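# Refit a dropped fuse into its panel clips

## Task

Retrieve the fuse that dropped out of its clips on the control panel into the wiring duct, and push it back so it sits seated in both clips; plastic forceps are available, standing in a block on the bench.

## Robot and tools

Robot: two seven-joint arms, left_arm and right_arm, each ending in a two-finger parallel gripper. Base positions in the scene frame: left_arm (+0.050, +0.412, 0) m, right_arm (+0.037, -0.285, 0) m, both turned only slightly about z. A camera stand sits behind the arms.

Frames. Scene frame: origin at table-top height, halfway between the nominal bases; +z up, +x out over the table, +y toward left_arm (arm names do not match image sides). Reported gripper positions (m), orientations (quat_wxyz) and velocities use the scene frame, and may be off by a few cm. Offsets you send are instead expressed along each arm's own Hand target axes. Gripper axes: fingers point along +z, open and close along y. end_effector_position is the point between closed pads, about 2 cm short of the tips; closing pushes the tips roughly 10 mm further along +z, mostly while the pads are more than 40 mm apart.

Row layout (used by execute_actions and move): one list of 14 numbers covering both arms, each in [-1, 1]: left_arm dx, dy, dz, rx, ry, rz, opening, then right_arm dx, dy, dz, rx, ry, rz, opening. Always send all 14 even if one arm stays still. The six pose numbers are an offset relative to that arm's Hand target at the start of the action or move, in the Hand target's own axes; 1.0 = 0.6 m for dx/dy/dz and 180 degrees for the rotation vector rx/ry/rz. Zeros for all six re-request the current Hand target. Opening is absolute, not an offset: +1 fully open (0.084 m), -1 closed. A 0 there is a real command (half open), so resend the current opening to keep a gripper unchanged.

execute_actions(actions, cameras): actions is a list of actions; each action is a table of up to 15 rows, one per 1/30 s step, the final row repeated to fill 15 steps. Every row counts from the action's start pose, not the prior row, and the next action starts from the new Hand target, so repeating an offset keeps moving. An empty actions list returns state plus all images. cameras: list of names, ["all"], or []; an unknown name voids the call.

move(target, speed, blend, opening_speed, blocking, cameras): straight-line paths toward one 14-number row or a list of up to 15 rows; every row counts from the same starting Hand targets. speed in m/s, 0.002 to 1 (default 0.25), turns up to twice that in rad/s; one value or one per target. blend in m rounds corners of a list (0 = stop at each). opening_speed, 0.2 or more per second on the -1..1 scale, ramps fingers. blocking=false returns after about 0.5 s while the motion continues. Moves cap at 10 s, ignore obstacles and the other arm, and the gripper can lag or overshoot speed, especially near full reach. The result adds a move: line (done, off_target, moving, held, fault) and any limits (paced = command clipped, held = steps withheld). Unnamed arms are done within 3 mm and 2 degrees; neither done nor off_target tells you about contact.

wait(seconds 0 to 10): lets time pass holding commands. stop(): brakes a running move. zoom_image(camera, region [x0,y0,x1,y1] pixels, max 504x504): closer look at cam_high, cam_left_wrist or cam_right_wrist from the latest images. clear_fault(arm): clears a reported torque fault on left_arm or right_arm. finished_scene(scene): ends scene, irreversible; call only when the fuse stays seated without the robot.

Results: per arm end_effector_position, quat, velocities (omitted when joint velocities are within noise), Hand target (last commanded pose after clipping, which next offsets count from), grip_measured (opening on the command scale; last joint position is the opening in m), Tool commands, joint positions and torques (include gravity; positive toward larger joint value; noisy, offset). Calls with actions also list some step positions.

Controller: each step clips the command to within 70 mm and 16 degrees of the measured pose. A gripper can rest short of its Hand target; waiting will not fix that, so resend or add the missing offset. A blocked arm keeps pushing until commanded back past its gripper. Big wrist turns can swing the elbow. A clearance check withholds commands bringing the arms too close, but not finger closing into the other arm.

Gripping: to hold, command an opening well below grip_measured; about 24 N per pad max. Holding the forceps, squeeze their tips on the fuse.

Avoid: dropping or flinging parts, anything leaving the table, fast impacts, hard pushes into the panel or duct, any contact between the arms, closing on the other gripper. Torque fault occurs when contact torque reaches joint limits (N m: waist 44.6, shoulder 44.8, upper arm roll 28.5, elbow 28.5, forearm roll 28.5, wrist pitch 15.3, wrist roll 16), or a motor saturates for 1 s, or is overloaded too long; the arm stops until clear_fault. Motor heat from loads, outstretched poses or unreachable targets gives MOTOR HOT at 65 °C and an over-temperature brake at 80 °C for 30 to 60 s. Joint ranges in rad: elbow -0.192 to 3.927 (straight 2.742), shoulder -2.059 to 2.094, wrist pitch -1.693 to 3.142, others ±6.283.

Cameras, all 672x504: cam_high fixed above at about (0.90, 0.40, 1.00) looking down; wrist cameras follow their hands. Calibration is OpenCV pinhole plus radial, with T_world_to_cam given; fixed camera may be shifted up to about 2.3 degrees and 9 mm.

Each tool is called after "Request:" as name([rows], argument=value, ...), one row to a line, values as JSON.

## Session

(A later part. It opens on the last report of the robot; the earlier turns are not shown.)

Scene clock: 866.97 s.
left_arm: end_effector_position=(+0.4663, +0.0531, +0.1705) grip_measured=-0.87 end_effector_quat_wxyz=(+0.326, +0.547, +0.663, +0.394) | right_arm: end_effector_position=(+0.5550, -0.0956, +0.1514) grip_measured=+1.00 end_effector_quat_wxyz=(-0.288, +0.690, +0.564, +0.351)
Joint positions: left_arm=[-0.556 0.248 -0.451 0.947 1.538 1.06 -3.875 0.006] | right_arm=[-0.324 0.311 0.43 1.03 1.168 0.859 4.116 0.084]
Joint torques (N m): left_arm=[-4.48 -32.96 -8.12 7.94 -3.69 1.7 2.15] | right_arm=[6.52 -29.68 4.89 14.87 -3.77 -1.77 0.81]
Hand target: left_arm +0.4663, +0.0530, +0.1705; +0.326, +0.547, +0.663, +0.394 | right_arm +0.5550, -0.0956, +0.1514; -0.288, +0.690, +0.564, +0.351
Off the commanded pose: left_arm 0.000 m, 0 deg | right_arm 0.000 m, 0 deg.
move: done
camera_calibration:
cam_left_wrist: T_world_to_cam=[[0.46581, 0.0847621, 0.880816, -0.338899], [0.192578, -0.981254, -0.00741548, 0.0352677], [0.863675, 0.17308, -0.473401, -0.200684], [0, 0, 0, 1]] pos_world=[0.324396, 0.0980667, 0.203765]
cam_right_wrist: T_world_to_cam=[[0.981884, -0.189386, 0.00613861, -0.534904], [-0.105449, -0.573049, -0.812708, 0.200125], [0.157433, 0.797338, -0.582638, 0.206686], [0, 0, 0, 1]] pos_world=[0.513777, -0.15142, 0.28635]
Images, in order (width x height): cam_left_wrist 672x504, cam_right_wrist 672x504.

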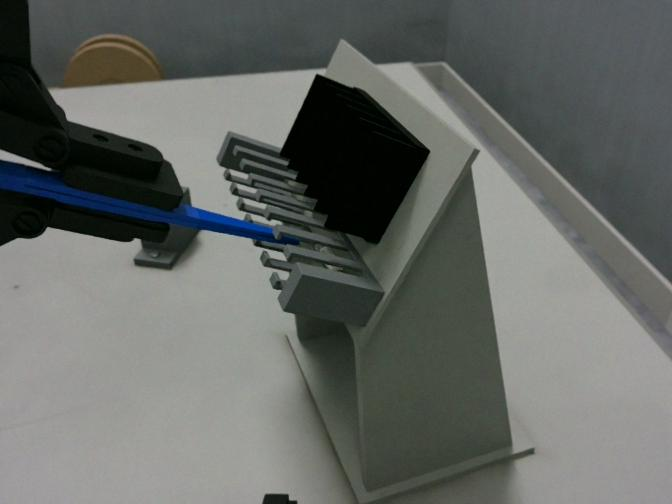

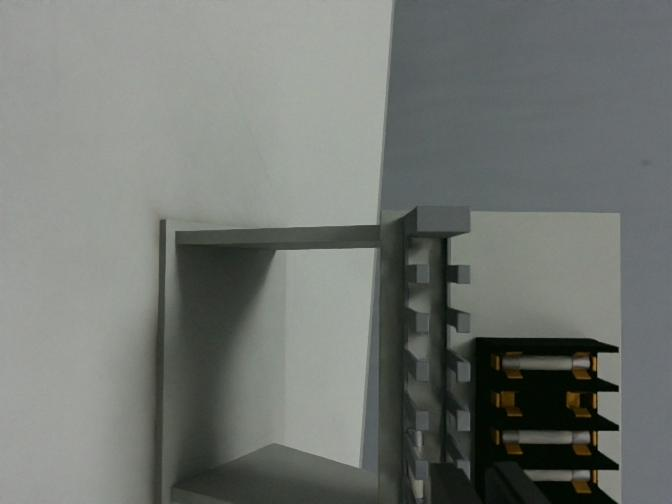

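Request:
move([
  [0,-0.006,0.01,0,0,0,-0.77,0,0,0,0,0,0,1],
  [0,-0.006,0.031,0,0,0,-0.77,0,0,0,0,0,0,1],
], cameras=["cam_left_wrist","cam_right_wrist"], speed=0.04)

Request:
zoom_image(camera="cam_left_wrist", region=[265, 220, 365, 290])

Request:
zoom_image(camera="cam_right_wrist", region=[390, 384, 510, 504])

Scene clock: 879.07 s.
left_arm: end_effector_position=(+0.4807, +0.0558, +0.1585) grip_measured=-0.79 end_effector_quat_wxyz=(+0.326, +0.547, +0.663, +0.394) | right_arm: end_effector_position=(+0.5550, -0.0956, +0.1514) grip_measured=+1.00 end_effector_quat_wxyz=(-0.288, +0.690, +0.564, +0.351)
Joint positions: left_arm=[-0.544 0.29 -0.432 0.966 1.582 1.047 -3.895 0.009] | right_arm=[-0.324 0.311 0.43 1.03 1.168 0.859 4.116 0.084]
Joint torques (N m): left_arm=[3.9 -22.35 1.92 12.55 4.96 -0.7 -1.7] | right_arm=[5.92 -29.7 4.95 14.47 -3.65 -1.74 0.93]
Hand target: left_arm +0.4807, +0.0558, +0.1585; +0.326, +0.547, +0.663, +0.394 | right_arm +0.5550, -0.0956, +0.1514; -0.288, +0.690, +0.564, +0.351
Off the commanded pose: left_arm 0.000 m, 0 deg | right_arm 0.000 m, 0 deg.
move: done
camera_calibration:
cam_left_wrist: T_world_to_cam=[[0.465826, 0.0847175, 0.880812, -0.335274], [0.192471, -0.981275, -0.00741023, 0.0351904], [0.86369, 0.172983, -0.473409, -0.21928], [0, 0, 0, 1]] pos_world=[0.338796, 0.100867, 0.191765]
cam_right_wrist: T_world_to_cam=[[0.981884, -0.189386, 0.00613861, -0.534904], [-0.105449, -0.573049, -0.812708, 0.200125], [0.157433, 0.797338, -0.582638, 0.206686], [0, 0, 0, 1]] pos_world=[0.513777, -0.15142, 0.28635]
Images, in order (width x height): cam_left_wrist 672x504, cam_right_wrist 672x504.

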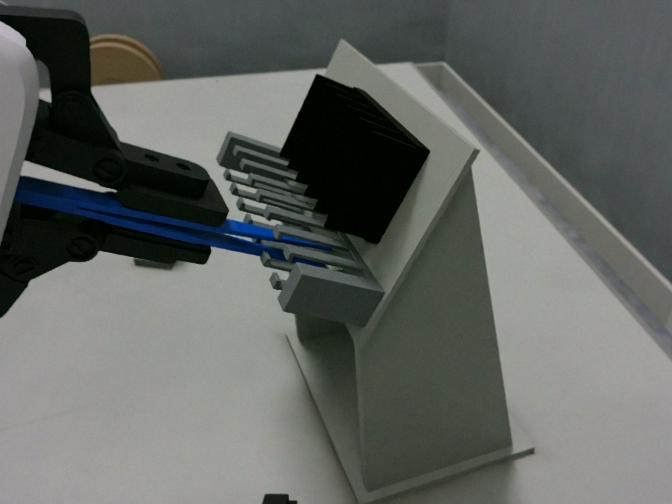

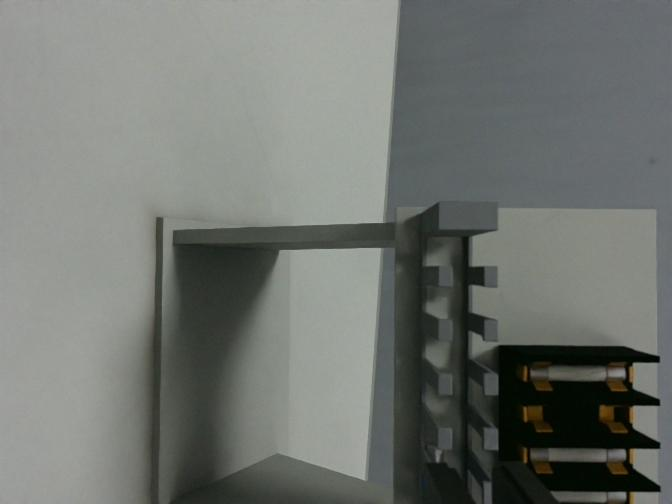

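Scaled by 5.040 from the camera's 672x504 image, which has a finer 960x720 frame.

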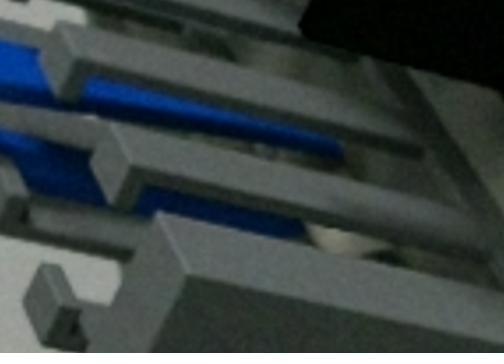

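Scaled by 4.200 from the camera's 672x504 image, which has a finer 960x720 frame.

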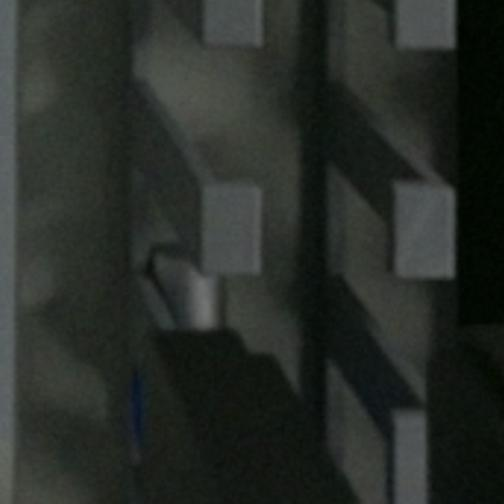

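Request:
move(target=[0,0,0.0037,0,0,0,-0.77,0,0,0,0,0,0,1], cameras=["cam_left_wrist"], speed=0.03)

Request:
zoom_image(camera="cam_left_wrist", region=[265, 220, 365, 290])

Scene clock: 889.63 s.
left_arm: end_effector_position=(+0.4826, +0.0562, +0.1574) grip_measured=-0.79 end_effector_quat_wxyz=(+0.326, +0.547, +0.663, +0.394) | right_arm: end_effector_position=(+0.5550, -0.0956, +0.1514) grip_measured=+1.00 end_effector_quat_wxyz=(-0.288, +0.690, +0.564, +0.351)
Joint positions: left_arm=[-0.543 0.295 -0.429 0.969 1.587 1.045 -3.896 0.009] | right_arm=[-0.324 0.311 0.43 1.03 1.168 0.859 4.116 0.084]
Joint torques (N m): left_arm=[3.53 -22.62 1.64 12.76 5.13 -0.86 -1.83] | right_arm=[6.42 -29.68 4.84 14.71 -3.55 -1.59 0.68]
Hand target: left_arm +0.4826, +0.0562, +0.1574; +0.326, +0.547, +0.663, +0.394 | right_arm +0.5550, -0.0956, +0.1514; -0.288, +0.690, +0.564, +0.351
Off the commanded pose: left_arm 0.000 m, 0 deg | right_arm 0.000 m, 0 deg.
move: done
camera_calibration:
cam_left_wrist: T_world_to_cam=[[0.465817, 0.0847633, 0.880812, -0.335217], [0.192493, -0.981271, -0.00736913, 0.0350953], [0.86369, 0.172983, -0.473409, -0.221494], [0, 0, 0, 1]] pos_world=[0.340696, 0.101167, 0.190665]
Images, in order (width x height): cam_left_wrist 672x504.

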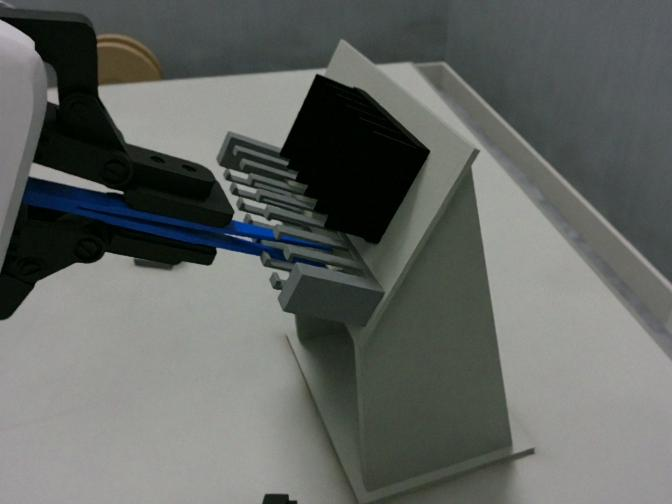

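Scaled by 5.040 from the camera's 672x504 image, which has a finer 960x720 frame.

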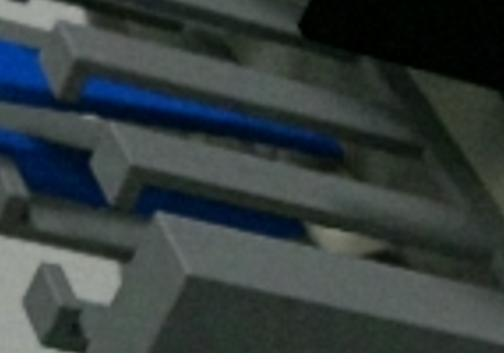

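Request:
move([
  [0,0,-0.0083,0,0,0,-0.77,0,0,0,0,0,0,1],
  [0,0,-0.0083,0,0,0,-0.72,0,0,0,0,0,0,1],
], cameras=["cam_left_wrist","cam_right_wrist"], speed=0.04)

Request:
zoom_image(camera="cam_left_wrist", region=[235, 200, 365, 290])

Request:
zoom_image(camera="cam_right_wrist", region=[390, 384, 510, 504])

Scene clock: 907.30 s.
left_arm: end_effector_position=(+0.4783, +0.0553, +0.1598) grip_measured=-0.74 end_effector_quat_wxyz=(+0.326, +0.547, +0.663, +0.394) | right_arm: end_effector_position=(+0.5550, -0.0956, +0.1514) grip_measured=+1.00 end_effector_quat_wxyz=(-0.288, +0.690, +0.564, +0.351)
Joint positions: left_arm=[-0.546 0.285 -0.435 0.963 1.576 1.05 -3.894 0.011] | right_arm=[-0.324 0.311 0.43 1.03 1.168 0.859 4.116 0.084]
Joint torques (N m): left_arm=[-4.72 -34.38 -8.24 7.71 -3.56 1.57 2.19] | right_arm=[6.19 -29.41 4.7 14.69 -3.45 -1.6 0.94]
Hand target: left_arm +0.4783, +0.0553, +0.1598; +0.326, +0.547, +0.663, +0.394 | right_arm +0.5550, -0.0956, +0.1514; -0.288, +0.690, +0.564, +0.351
Off the commanded pose: left_arm 0.000 m, 0 deg | right_arm 0.000 m, 0 deg.
move: done
camera_calibration:
cam_left_wrist: T_world_to_cam=[[0.465817, 0.0847633, 0.880812, -0.335261], [0.192493, -0.981271, -0.00736913, 0.0351557], [0.86369, 0.172983, -0.473409, -0.216505], [0, 0, 0, 1]] pos_world=[0.336396, 0.100367, 0.193065]
cam_right_wrist: T_world_to_cam=[[0.981884, -0.189386, 0.00613861, -0.534904], [-0.105449, -0.573049, -0.812708, 0.200125], [0.157433, 0.797338, -0.582638, 0.206686], [0, 0, 0, 1]] pos_world=[0.513777, -0.15142, 0.28635]
Images, in order (width x height): cam_left_wrist 672x504, cam_right_wrist 672x504.

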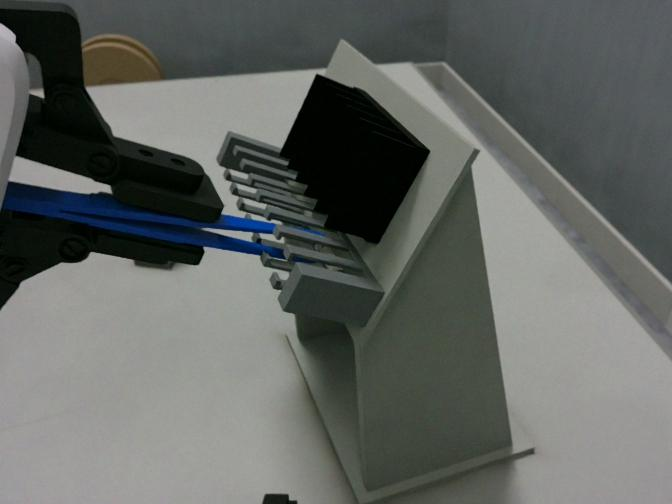

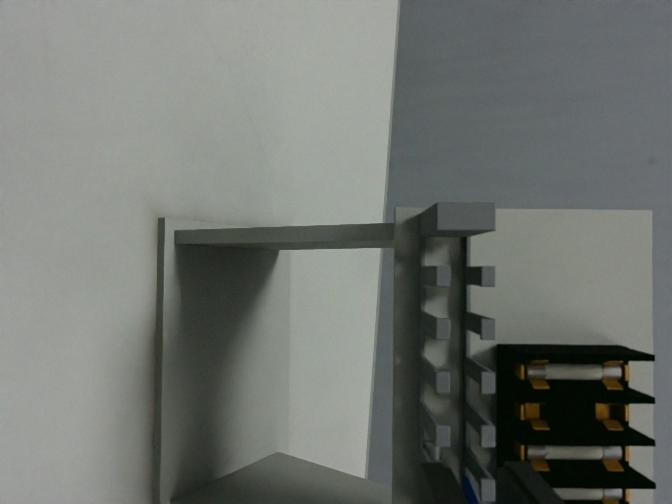

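Scaled by 3.877 from the camera's 672x504 image, which has a finer 960x720 frame.

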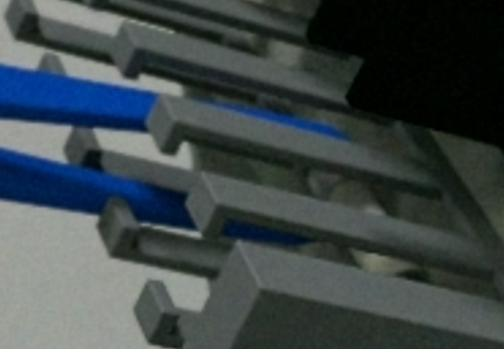

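Scaled by 4.200 from the camera's 672x504 image, which has a finer 960x720 frame.

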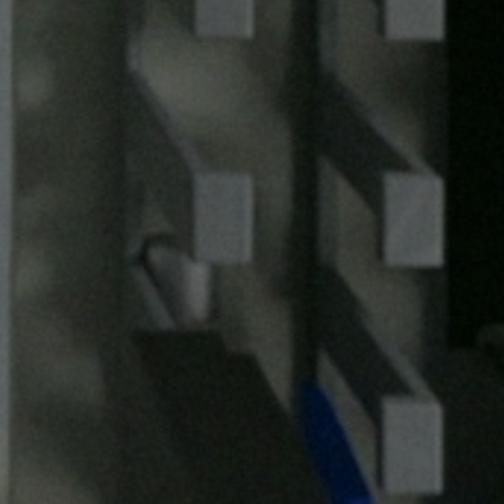

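Request:
move([
  [0,0,-0.005,0,0,0,-0.72,0,0,0,0,0,0,1],
  [0,-0.0045,-0.005,0,0,0,-0.72,0,0,0,0,0,0,1],
], cameras=["cam_left_wrist","cam_right_wrist"], speed=0.04)

Request:
zoom_image(camera="cam_left_wrist", region=[235, 200, 365, 290])

Request:
zoom_image(camera="cam_right_wrist", region=[390, 384, 510, 504])

Scene clock: 927.10 s.
left_arm: end_effector_position=(+0.4745, +0.0546, +0.1589) grip_measured=-0.74 end_effector_quat_wxyz=(+0.326, +0.547, +0.663, +0.394) | right_arm: end_effector_position=(+0.5550, -0.0956, +0.1514) grip_measured=+1.00 end_effector_quat_wxyz=(-0.288, +0.690, +0.564, +0.351)
Joint positions: left_arm=[-0.551 0.283 -0.438 0.958 1.572 1.056 -3.898 0.011] | right_arm=[-0.324 0.311 0.43 1.03 1.168 0.859 4.116 0.084]
Joint torques (N m): left_arm=[-4.74 -22.52 -8.3 7.83 5.37 1.64 -1.75] | right_arm=[6.05 -29.71 4.76 14.43 -3.44 -1.82 0.85]
Hand target: left_arm +0.4745, +0.0546, +0.1589; +0.326, +0.547, +0.663, +0.394 | right_arm +0.5550, -0.0956, +0.1514; -0.288, +0.690, +0.564, +0.351
Off the commanded pose: left_arm 0.000 m, 0 deg | right_arm 0.000 m, 0 deg.
move: done
camera_calibration:
cam_left_wrist: T_world_to_cam=[[0.46581, 0.0847621, 0.880816, -0.332549], [0.192578, -0.981254, -0.00741548, 0.0351718], [0.863675, 0.17308, -0.473401, -0.213581], [0, 0, 0, 1]] pos_world=[0.332596, 0.0996667, 0.192065]
cam_right_wrist: T_world_to_cam=[[0.981884, -0.189386, 0.00613861, -0.534904], [-0.105449, -0.573049, -0.812708, 0.200125], [0.157433, 0.797338, -0.582638, 0.206686], [0, 0, 0, 1]] pos_world=[0.513777, -0.15142, 0.28635]
Images, in order (width x height): cam_left_wrist 672x504, cam_right_wrist 672x504.

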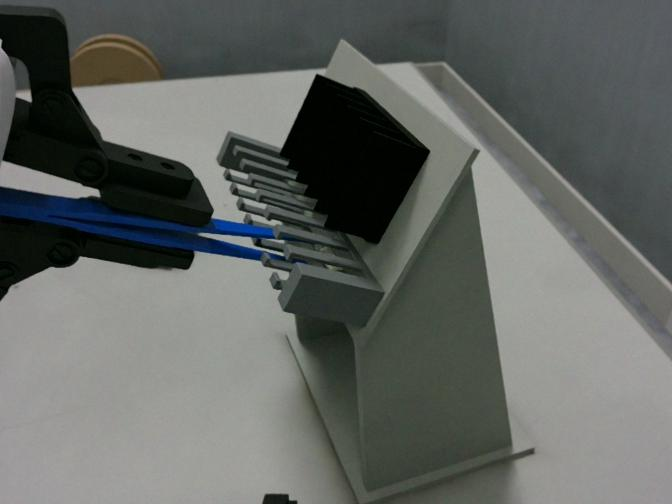

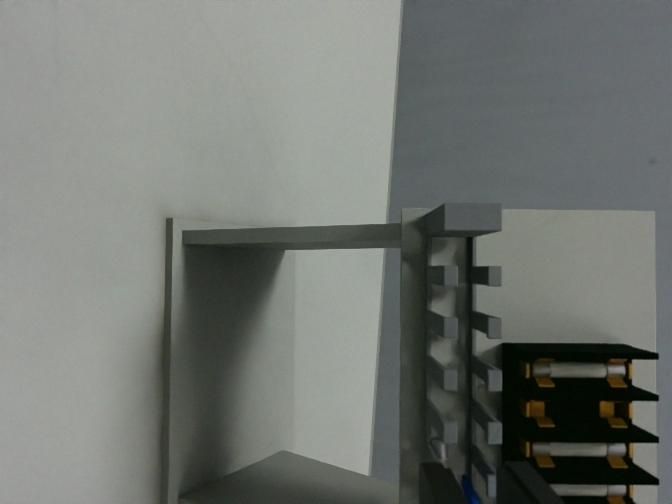

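Scaled by 3.877 from the camera's 672x504 image, which has a finer 960x720 frame.

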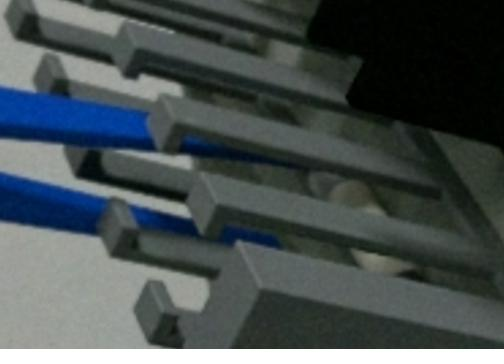

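Scaled by 4.200 from the camera's 672x504 image, which has a finer 960x720 frame.

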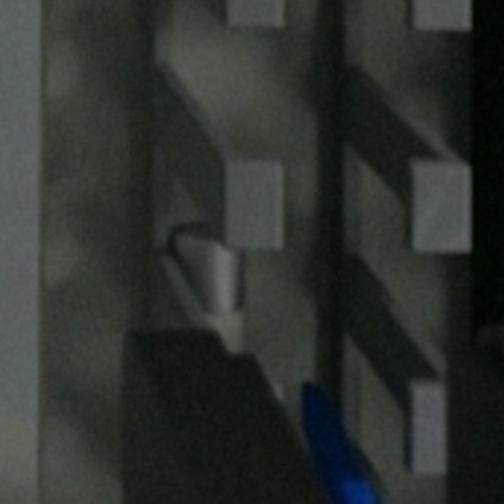

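Request:
move(target=[0,-0.0005,0.0138,0,0,0,-0.72,0,0,0,0,0,0,1], cameras=["cam_left_wrist","cam_right_wrist"], speed=0.03)

Request:
zoom_image(camera="cam_left_wrist", region=[235, 200, 365, 290])

Request:
zoom_image(camera="cam_right_wrist", region=[390, 384, 510, 504])

Scene clock: 938.90 s.
left_arm: end_effector_position=(+0.4814, +0.0559, +0.1547) grip_measured=-0.74 end_effector_quat_wxyz=(+0.326, +0.547, +0.663, +0.394) | right_arm: end_effector_position=(+0.5550, -0.0956, +0.1514) grip_measured=+1.00 end_effector_quat_wxyz=(-0.288, +0.690, +0.564, +0.351)
Joint positions: left_arm=[-0.545 0.3 -0.429 0.968 1.591 1.048 -3.904 0.011] | right_arm=[-0.324 0.311 0.43 1.03 1.168 0.859 4.116 0.084]
Joint torques (N m): left_arm=[3.77 -23.03 1.7 12.38 5.45 -0.84 -1.77] | right_arm=[6.22 -29.66 4.81 14.73 -3.46 -1.62 0.79]
Hand target: left_arm +0.4815, +0.0559, +0.1546; +0.326, +0.547, +0.663, +0.394 | right_arm +0.5550, -0.0956, +0.1514; -0.288, +0.690, +0.564, +0.351
Off the commanded pose: left_arm 0.000 m, 0 deg | right_arm 0.000 m, 0 deg.
move: done
camera_calibration:
cam_left_wrist: T_world_to_cam=[[0.465817, 0.0847633, 0.880812, -0.332175], [0.192493, -0.981271, -0.00736913, 0.0351094], [0.86369, 0.172983, -0.473409, -0.221748], [0, 0, 0, 1]] pos_world=[0.339496, 0.100967, 0.187865]
cam_right_wrist: T_world_to_cam=[[0.981884, -0.189386, 0.00613861, -0.534904], [-0.105449, -0.573049, -0.812708, 0.200125], [0.157433, 0.797338, -0.582638, 0.206686], [0, 0, 0, 1]] pos_world=[0.513777, -0.15142, 0.28635]
Images, in order (width x height): cam_left_wrist 672x504, cam_right_wrist 672x504.

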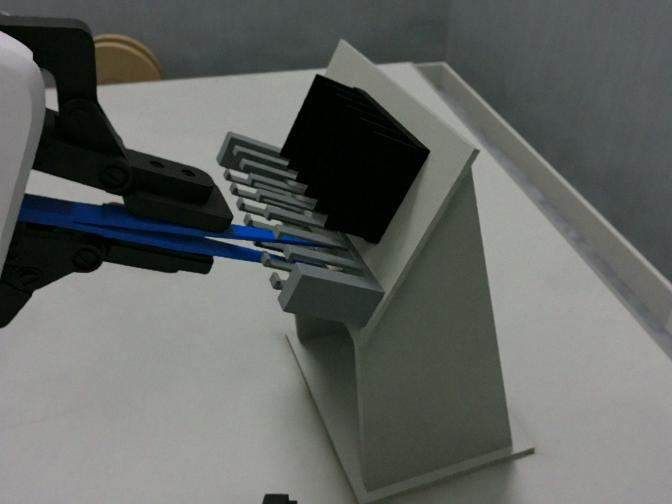

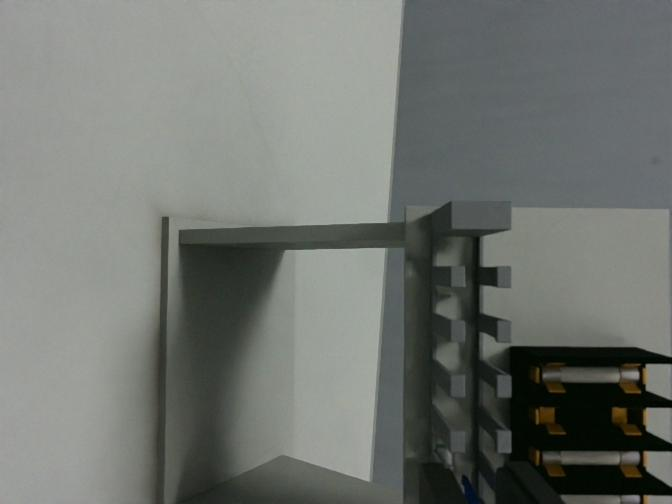

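Scaled by 3.877 from the camera's 672x504 image, which has a finer 960x720 frame.

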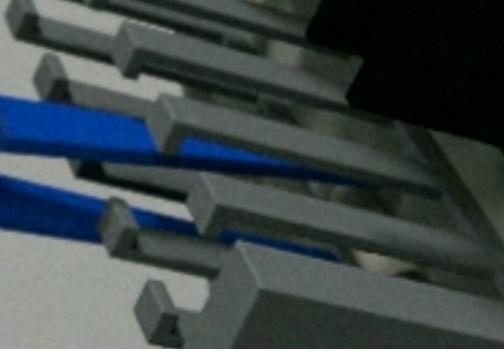

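Scaled by 4.200 from the camera's 672x504 image, which has a finer 960x720 frame.

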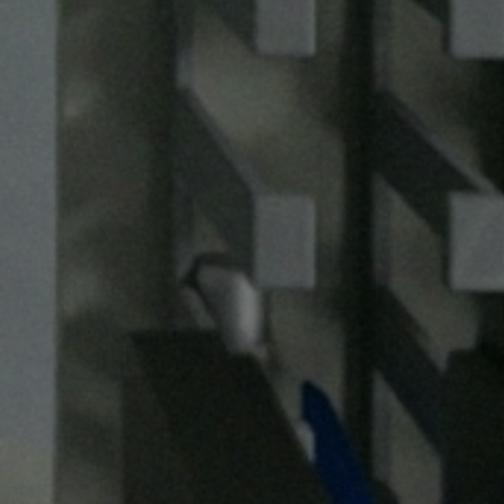

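Request:
move([
  [0,-0.0003,0.002,0,0,0,-0.72,0,0,0,0,0,0,1],
  [0,-0.0003,0.002,0,0,0,-1,0,0,0,0,0,0,1],
], cameras=["cam_left_wrist","cam_right_wrist"], opening_speed=0.3)

Request:
zoom_image(camera="cam_left_wrist", region=[235, 200, 365, 290])

Request:
zoom_image(camera="cam_right_wrist", region=[390, 384, 510, 504])

Scene clock: 949.13 s.
left_arm: end_effector_position=(+0.4824, +0.0561, +0.1539) grip_measured=-0.87 end_effector_quat_wxyz=(+0.326, +0.547, +0.663, +0.394) | right_arm: end_effector_position=(+0.5550, -0.0956, +0.1514) grip_measured=+1.00 end_effector_quat_wxyz=(-0.288, +0.690, +0.564, +0.351)
Joint positions: left_arm=[-0.544 0.303 -0.428 0.969 1.593 1.047 -3.905 0.006] | right_arm=[-0.324 0.311 0.43 1.03 1.168 0.859 4.116 0.084]
Joint torques (N m): left_arm=[3.34 -22.97 0.97 12.08 4.83 -0.81 -1.81] | right_arm=[6.17 -29.4 4.61 14.46 -3.28 -1.67 0.74]
Hand target: left_arm +0.4824, +0.0561, +0.1539; +0.326, +0.547, +0.663, +0.394 | right_arm +0.5550, -0.0956, +0.1514; -0.288, +0.690, +0.564, +0.351
Off the commanded pose: left_arm 0.000 m, 0 deg | right_arm 0.000 m, 0 deg.
move: done
camera_calibration:
cam_left_wrist: T_world_to_cam=[[0.46581, 0.0847621, 0.880816, -0.33204], [0.192578, -0.981254, -0.00741548, 0.035086], [0.863675, 0.17308, -0.473401, -0.222984], [0, 0, 0, 1]] pos_world=[0.340496, 0.101167, 0.187165]
cam_right_wrist: T_world_to_cam=[[0.981884, -0.189386, 0.00613861, -0.534904], [-0.105449, -0.573049, -0.812708, 0.200125], [0.157433, 0.797338, -0.582638, 0.206686], [0, 0, 0, 1]] pos_world=[0.513777, -0.15142, 0.28635]
Images, in order (width x height): cam_left_wrist 672x504, cam_right_wrist 672x504.

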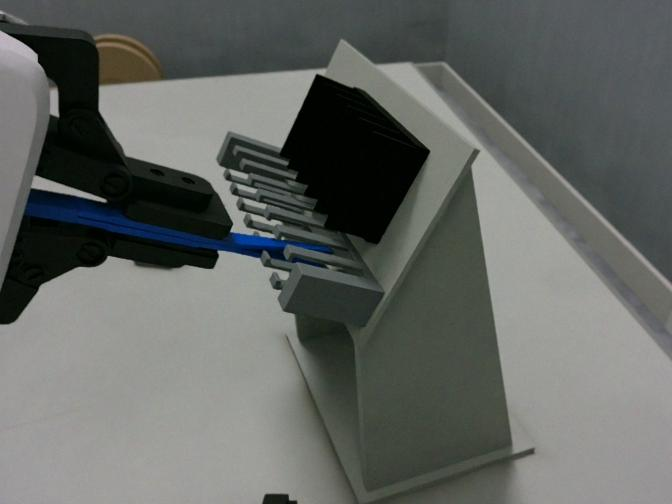

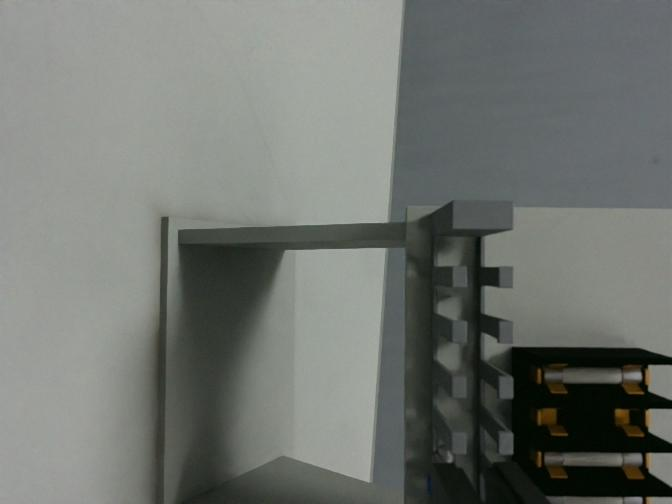

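Scaled by 3.877 from the camera's 672x504 image, which has a finer 960x720 frame.

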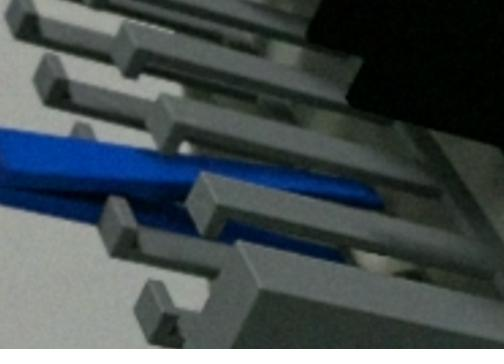

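Scaled by 4.200 from the camera's 672x504 image, which has a finer 960x720 frame.

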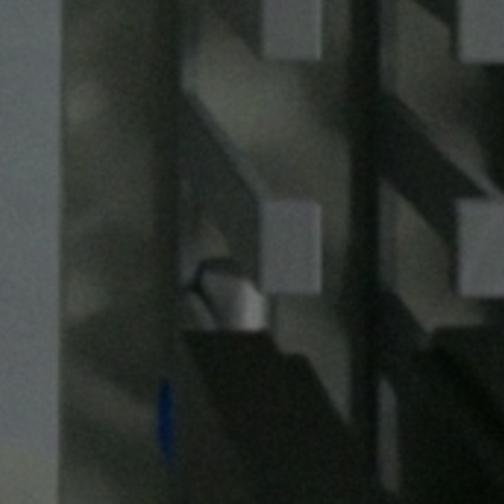

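Request:
move(target=[0,0.006,-0.001,0,0,0,-1,0,0,0,0,0,0,1], cameras=["cam_left_wrist","cam_right_wrist"], speed=0.03)

Request:
zoom_image(camera="cam_left_wrist", region=[235, 200, 365, 290])

Request:
zoom_image(camera="cam_right_wrist", region=[390, 384, 510, 504])

Scene clock: 958.63 s.
left_arm: end_effector_position=(+0.4836, +0.0563, +0.1573) grip_measured=-0.87 end_effector_quat_wxyz=(+0.326, +0.547, +0.663, +0.394) | right_arm: end_effector_position=(+0.5550, -0.0956, +0.1514) grip_measured=+1.00 end_effector_quat_wxyz=(-0.288, +0.690, +0.564, +0.351)
Joint positions: left_arm=[-0.541 0.296 -0.428 0.97 1.589 1.044 -3.896 0.006] | right_arm=[-0.324 0.311 0.43 1.03 1.168 0.859 4.116 0.084]
Joint torques (N m): left_arm=[3.68 -34.54 -1.72 12.45 -3.58 -0.88 2.29] | right_arm=[6.29 -29.66 4.89 14.53 -3.06 -1.48 0.83]
Hand target: left_arm +0.4836, +0.0563, +0.1574; +0.326, +0.547, +0.663, +0.394 | right_arm +0.5550, -0.0956, +0.1514; -0.288, +0.690, +0.564, +0.351
Off the commanded pose: left_arm 0.000 m, 0 deg | right_arm 0.000 m, 0 deg.
move: done
camera_calibration:
cam_left_wrist: T_world_to_cam=[[0.465817, 0.0847633, 0.880812, -0.335612], [0.192493, -0.981271, -0.00736913, 0.0350984], [0.86369, 0.172983, -0.473409, -0.222439], [0, 0, 0, 1]] pos_world=[0.341696, 0.101367, 0.190565]
cam_right_wrist: T_world_to_cam=[[0.981884, -0.189386, 0.00613861, -0.534904], [-0.105449, -0.573049, -0.812708, 0.200125], [0.157433, 0.797338, -0.582638, 0.206686], [0, 0, 0, 1]] pos_world=[0.513777, -0.15142, 0.28635]
Images, in order (width x height): cam_left_wrist 672x504, cam_right_wrist 672x504.

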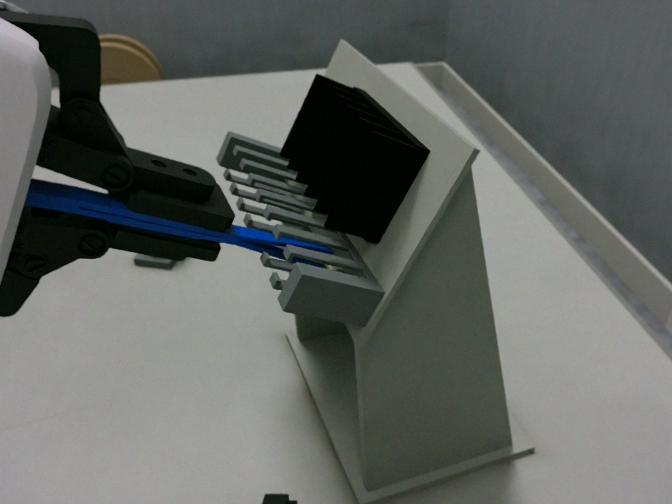

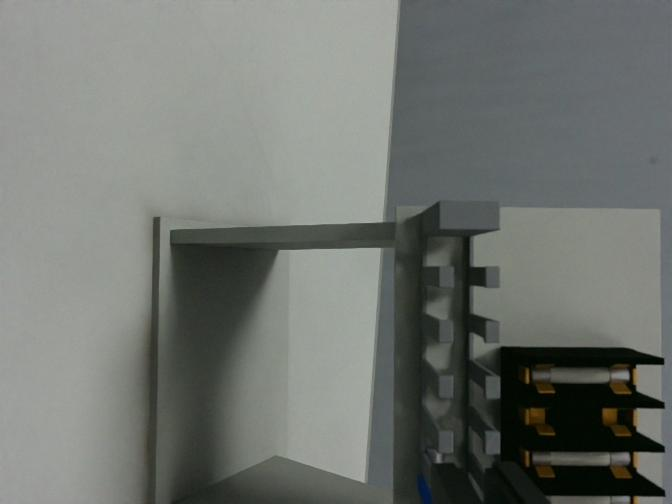

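Scaled by 3.877 from the camera's 672x504 image, which has a finer 960x720 frame.

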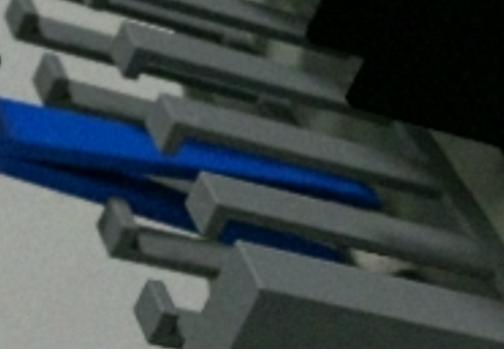

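Scaled by 4.200 from the camera's 672x504 image, which has a finer 960x720 frame.

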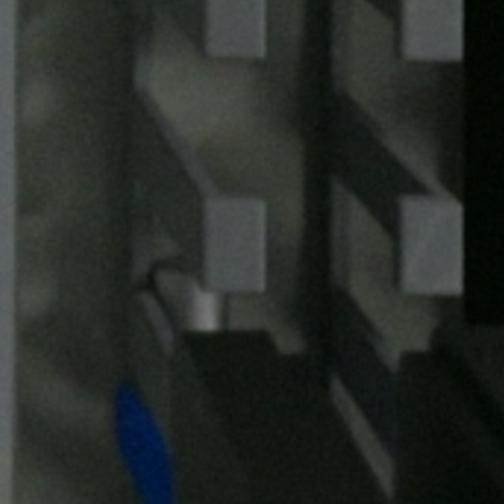

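Request:
move([
  [0,-0.006,0,0,0,0,-0.74,0,0,0,0,0,0,1],
  [0,-0.003,-0.075,0,0,0,-0.74,0,0,0,0,0,0,1],
  [0,0.095,-0.0497,0.1667,0,0,-0.8,0,0,0,0,0,0,1],
], cameras=["all"], speed=0.1)

Request:
zoom_image(camera="cam_left_wrist", region=[100, 60, 380, 300])

Scene clock: 1016.73 s.
left_arm: end_effector_position=(+0.4845, +0.0566, +0.2217) grip_measured=-0.82 end_effector_quat_wxyz=(+0.173, +0.613, +0.742, +0.209) | right_arm: end_effector_position=(+0.5550, -0.0956, +0.1514) grip_measured=+1.00 end_effector_quat_wxyz=(-0.288, +0.690, +0.564, +0.351)
Joint positions: left_arm=[-0.359 0.137 -0.453 1.127 0.736 0.839 -3.056 0.008] | right_arm=[-0.324 0.311 0.43 1.03 1.168 0.859 4.116 0.084]
Joint torques (N m): left_arm=[3.8 -20.98 -7.04 14.37 -4.08 0.09 2.24] | right_arm=[6.38 -28.78 4.79 14.69 -3.22 -1.62 0.75]
Hand target: left_arm +0.4845, +0.0566, +0.2217; +0.173, +0.613, +0.742, +0.209 | right_arm +0.5550, -0.0956, +0.1514; -0.288, +0.690, +0.564, +0.351
Off the commanded pose: left_arm 0.000 m, 0 deg | right_arm 0.000 m, 0 deg.
move: done
camera_calibration:
cam_left_wrist: T_world_to_cam=[[0.836132, 0.155544, 0.526013, -0.497525], [0.187819, -0.98217, -0.00811972, 0.0381464], [0.515372, 0.105585, -0.850438, 0.0633455], [0, 0, 0, 1]] pos_world=[0.376185, 0.108165, 0.315886]
cam_right_wrist: T_world_to_cam=[[0.981884, -0.189386, 0.00613861, -0.534904], [-0.105449, -0.573049, -0.812708, 0.200125], [0.157433, 0.797338, -0.582638, 0.206686], [0, 0, 0, 1]] pos_world=[0.513777, -0.15142, 0.28635]

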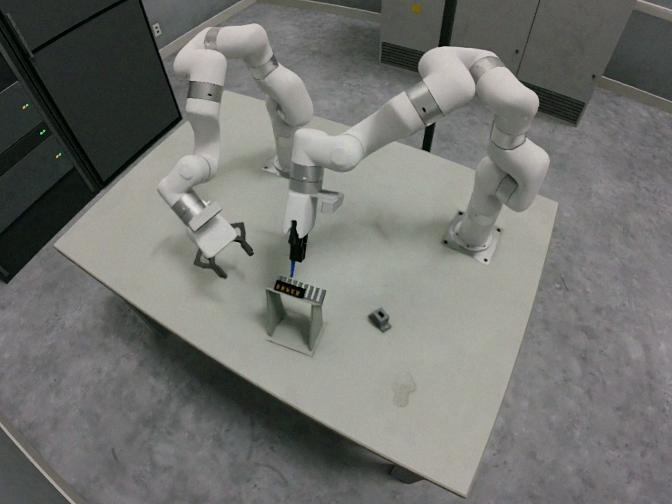

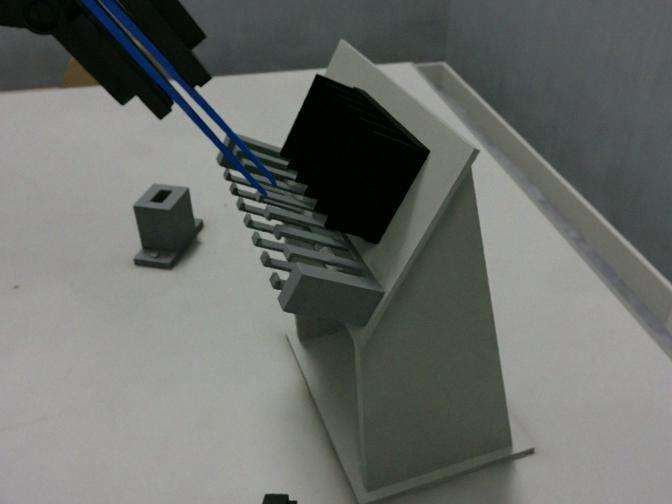

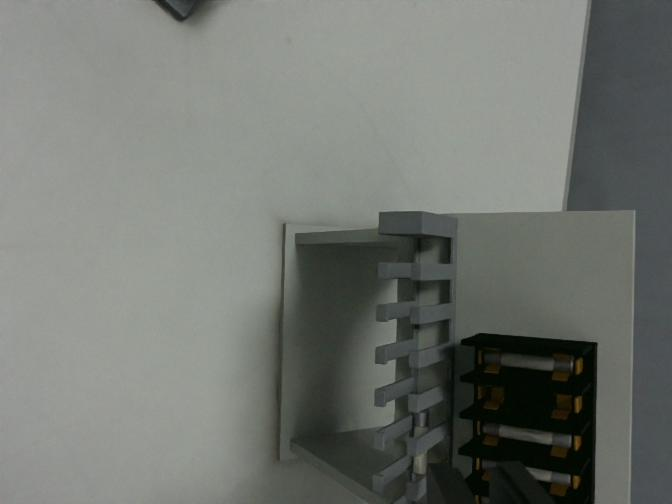

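Scaled by 1.800 from the camera's 672x504 image, which has a finer 960x720 frame.

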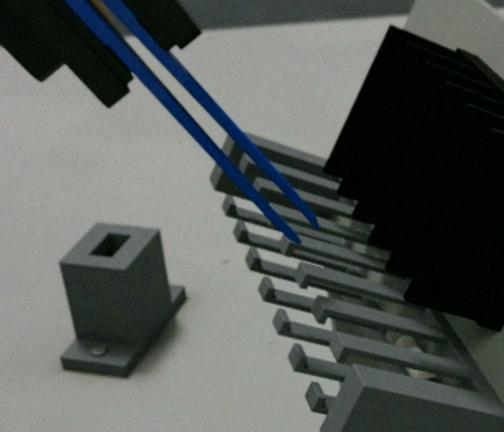

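Request:
zoom_image(camera="cam_right_wrist", region=[360, 374, 520, 504])

Request:
zoom_image(camera="cam_left_wrist", region=[230, 130, 370, 290])

Scaled by 3.150 from the camera's 672x504 image, which has a finer 960x720 frame.

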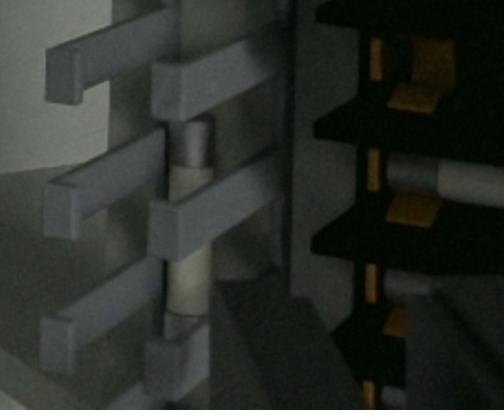

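Scaled by 3.150 from the camera's 672x504 image, which has a finer 960x720 frame.

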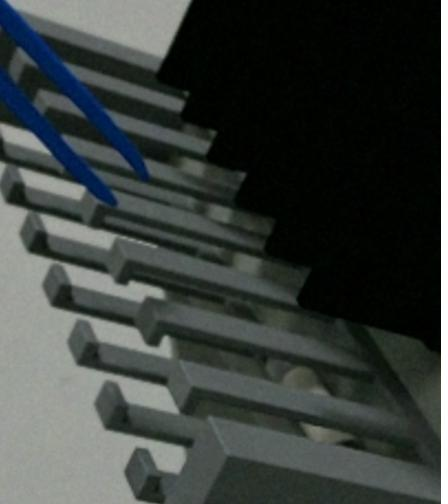

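Request:
move(target=[0,0,0.05,0,0,0,-0.8,0,0,0,0,0,0,1], cameras=["all"], speed=0.07)

Request:
zoom_image(camera="cam_left_wrist", region=[215, 180, 365, 290])

Request:
zoom_image(camera="cam_right_wrist", region=[360, 374, 520, 504])

Scene clock: 1045.47 s.
left_arm: end_effector_position=(+0.4999, +0.0595, +0.1962) grip_measured=-0.82 end_effector_quat_wxyz=(+0.173, +0.613, +0.742, +0.209) | right_arm: end_effector_position=(+0.5550, -0.0956, +0.1514) grip_measured=+1.00 end_effector_quat_wxyz=(-0.288, +0.690, +0.564, +0.351)
Joint positions: left_arm=[-0.352 0.201 -0.431 1.131 0.799 0.791 -3.094 0.008] | right_arm=[-0.324 0.311 0.43 1.03 1.168 0.859 4.116 0.084]
Joint torques (N m): left_arm=[2.75 -22.78 2.49 13.77 4.65 -2.5 -1.99] | right_arm=[6.15 -29.12 4.82 14.69 -3.07 -1.72 0.65]
Hand target: left_arm +0.4999, +0.0595, +0.1961; +0.173, +0.613, +0.742, +0.209 | right_arm +0.5550, -0.0956, +0.1514; -0.288, +0.690, +0.564, +0.351
Off the commanded pose: left_arm 0.000 m, 0 deg | right_arm 0.000 m, 0 deg.
move: done
camera_calibration:
cam_left_wrist: T_world_to_cam=[[0.836132, 0.155544, 0.526013, -0.497439], [0.187819, -0.98217, -0.00811972, 0.0378952], [0.515372, 0.105585, -0.850438, 0.0334164], [0, 0, 0, 1]] pos_world=[0.391585, 0.111065, 0.290386]
cam_right_wrist: T_world_to_cam=[[0.981884, -0.189386, 0.00613861, -0.534904], [-0.105449, -0.573049, -0.812708, 0.200125], [0.157433, 0.797338, -0.582638, 0.206686], [0, 0, 0, 1]] pos_world=[0.513777, -0.15142, 0.28635]

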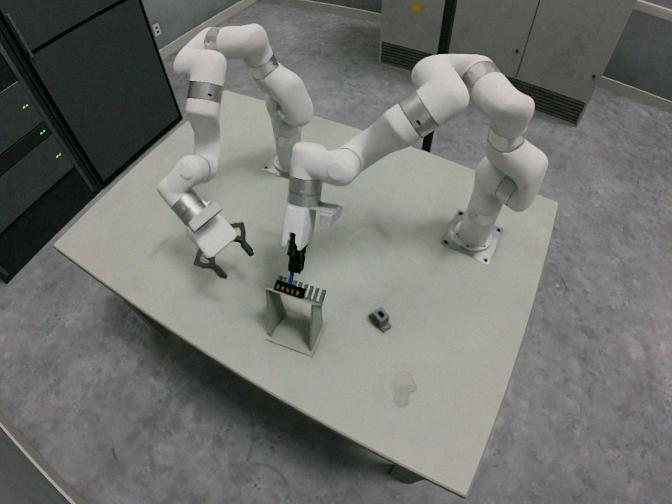

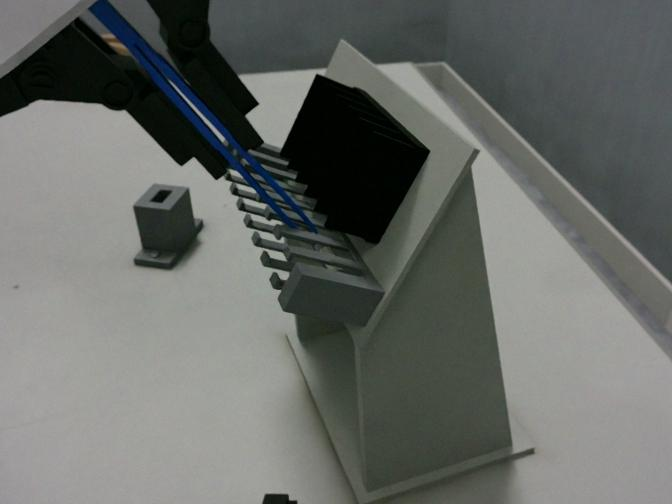

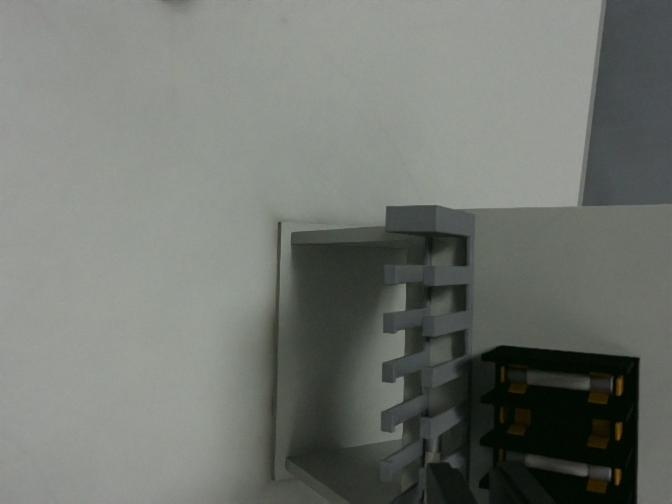

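Scaled by 3.360 from the camera's 672x504 image, which has a finer 960x720 frame.

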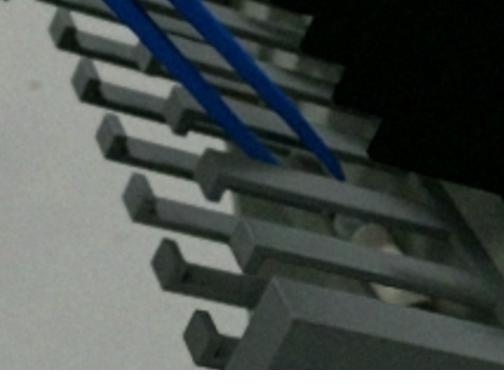

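Scaled by 3.150 from the camera's 672x504 image, which has a finer 960x720 frame.

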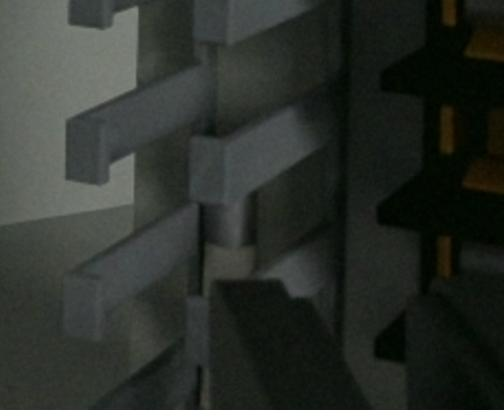

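Request:
move([
  [0,0,0,0,0,0,-0.73,0,0,0,0,0,0,1],
  [0,0.0004,0.020,0,0,0,-0.73,0,0,0,0,0,0,1],
], cameras=["cam_left_wrist","cam_right_wrist"], speed=0.04)

Request:
zoom_image(camera="cam_left_wrist", region=[245, 190, 365, 290])

Request:
zoom_image(camera="cam_right_wrist", region=[390, 384, 510, 504])

Scene clock: 1072.33 s.
left_arm: end_effector_position=(+0.5063, +0.0607, +0.1860) grip_measured=-0.75 end_effector_quat_wxyz=(+0.173, +0.613, +0.742, +0.209) | right_arm: end_effector_position=(+0.5550, -0.0956, +0.1514) grip_measured=+1.00 end_effector_quat_wxyz=(-0.288, +0.690, +0.564, +0.351)
Joint positions: left_arm=[-0.351 0.227 -0.421 1.136 0.825 0.774 -3.109 0.011] | right_arm=[-0.324 0.311 0.43 1.03 1.168 0.859 4.116 0.084]
Joint torques (N m): left_arm=[3.89 -23.49 2.39 14.02 4.7 -2.46 -1.8] | right_arm=[6.18 -29.11 4.83 14.88 -2.91 -1.61 0.58]
Hand target: left_arm +0.5063, +0.0607, +0.1860; +0.173, +0.613, +0.742, +0.209 | right_arm +0.5550, -0.0956, +0.1514; -0.288, +0.690, +0.564, +0.351
Off the commanded pose: left_arm 0.000 m, 0 deg | right_arm 0.000 m, 0 deg.
move: done
camera_calibration:
cam_left_wrist: T_world_to_cam=[[0.836132, 0.155544, 0.526013, -0.497581], [0.187819, -0.98217, -0.00811972, 0.0378085], [0.515372, 0.105585, -0.850438, 0.0214535], [0, 0, 0, 1]] pos_world=[0.397885, 0.112265, 0.280286]
cam_right_wrist: T_world_to_cam=[[0.981884, -0.189386, 0.00613861, -0.534904], [-0.105449, -0.573049, -0.812708, 0.200125], [0.157433, 0.797338, -0.582638, 0.206686], [0, 0, 0, 1]] pos_world=[0.513777, -0.15142, 0.28635]
Images, in order (width x height): cam_left_wrist 672x504, cam_right_wrist 672x504.

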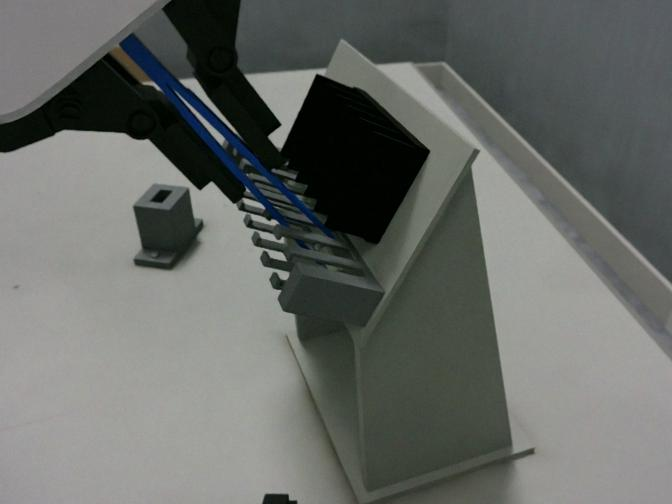

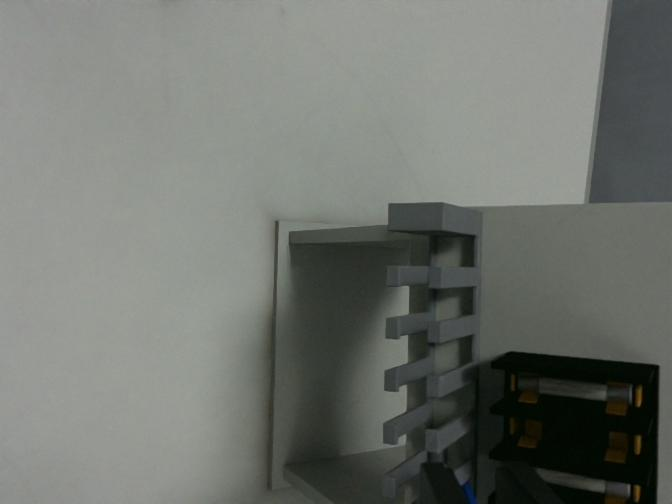

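Scaled by 4.200 from the camera's 672x504 image, which has a finer 960x720 frame.

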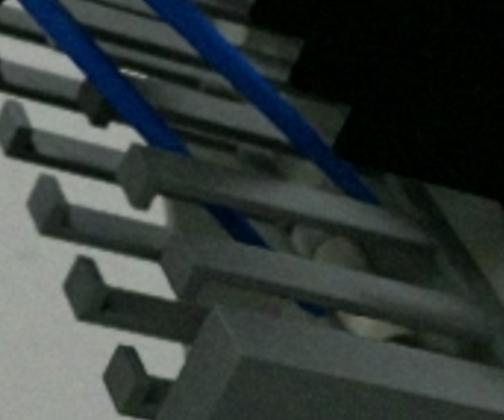

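Scaled by 4.200 from the camera's 672x504 image, which has a finer 960x720 frame.

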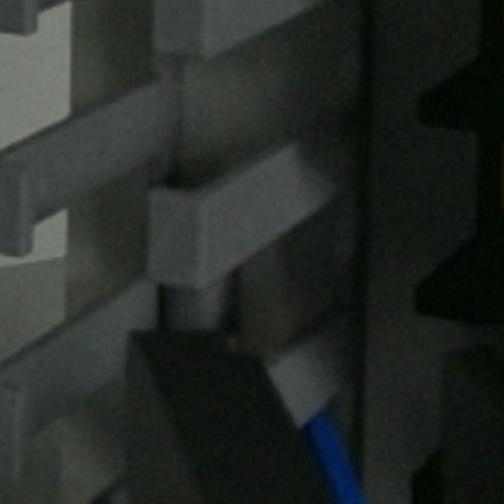

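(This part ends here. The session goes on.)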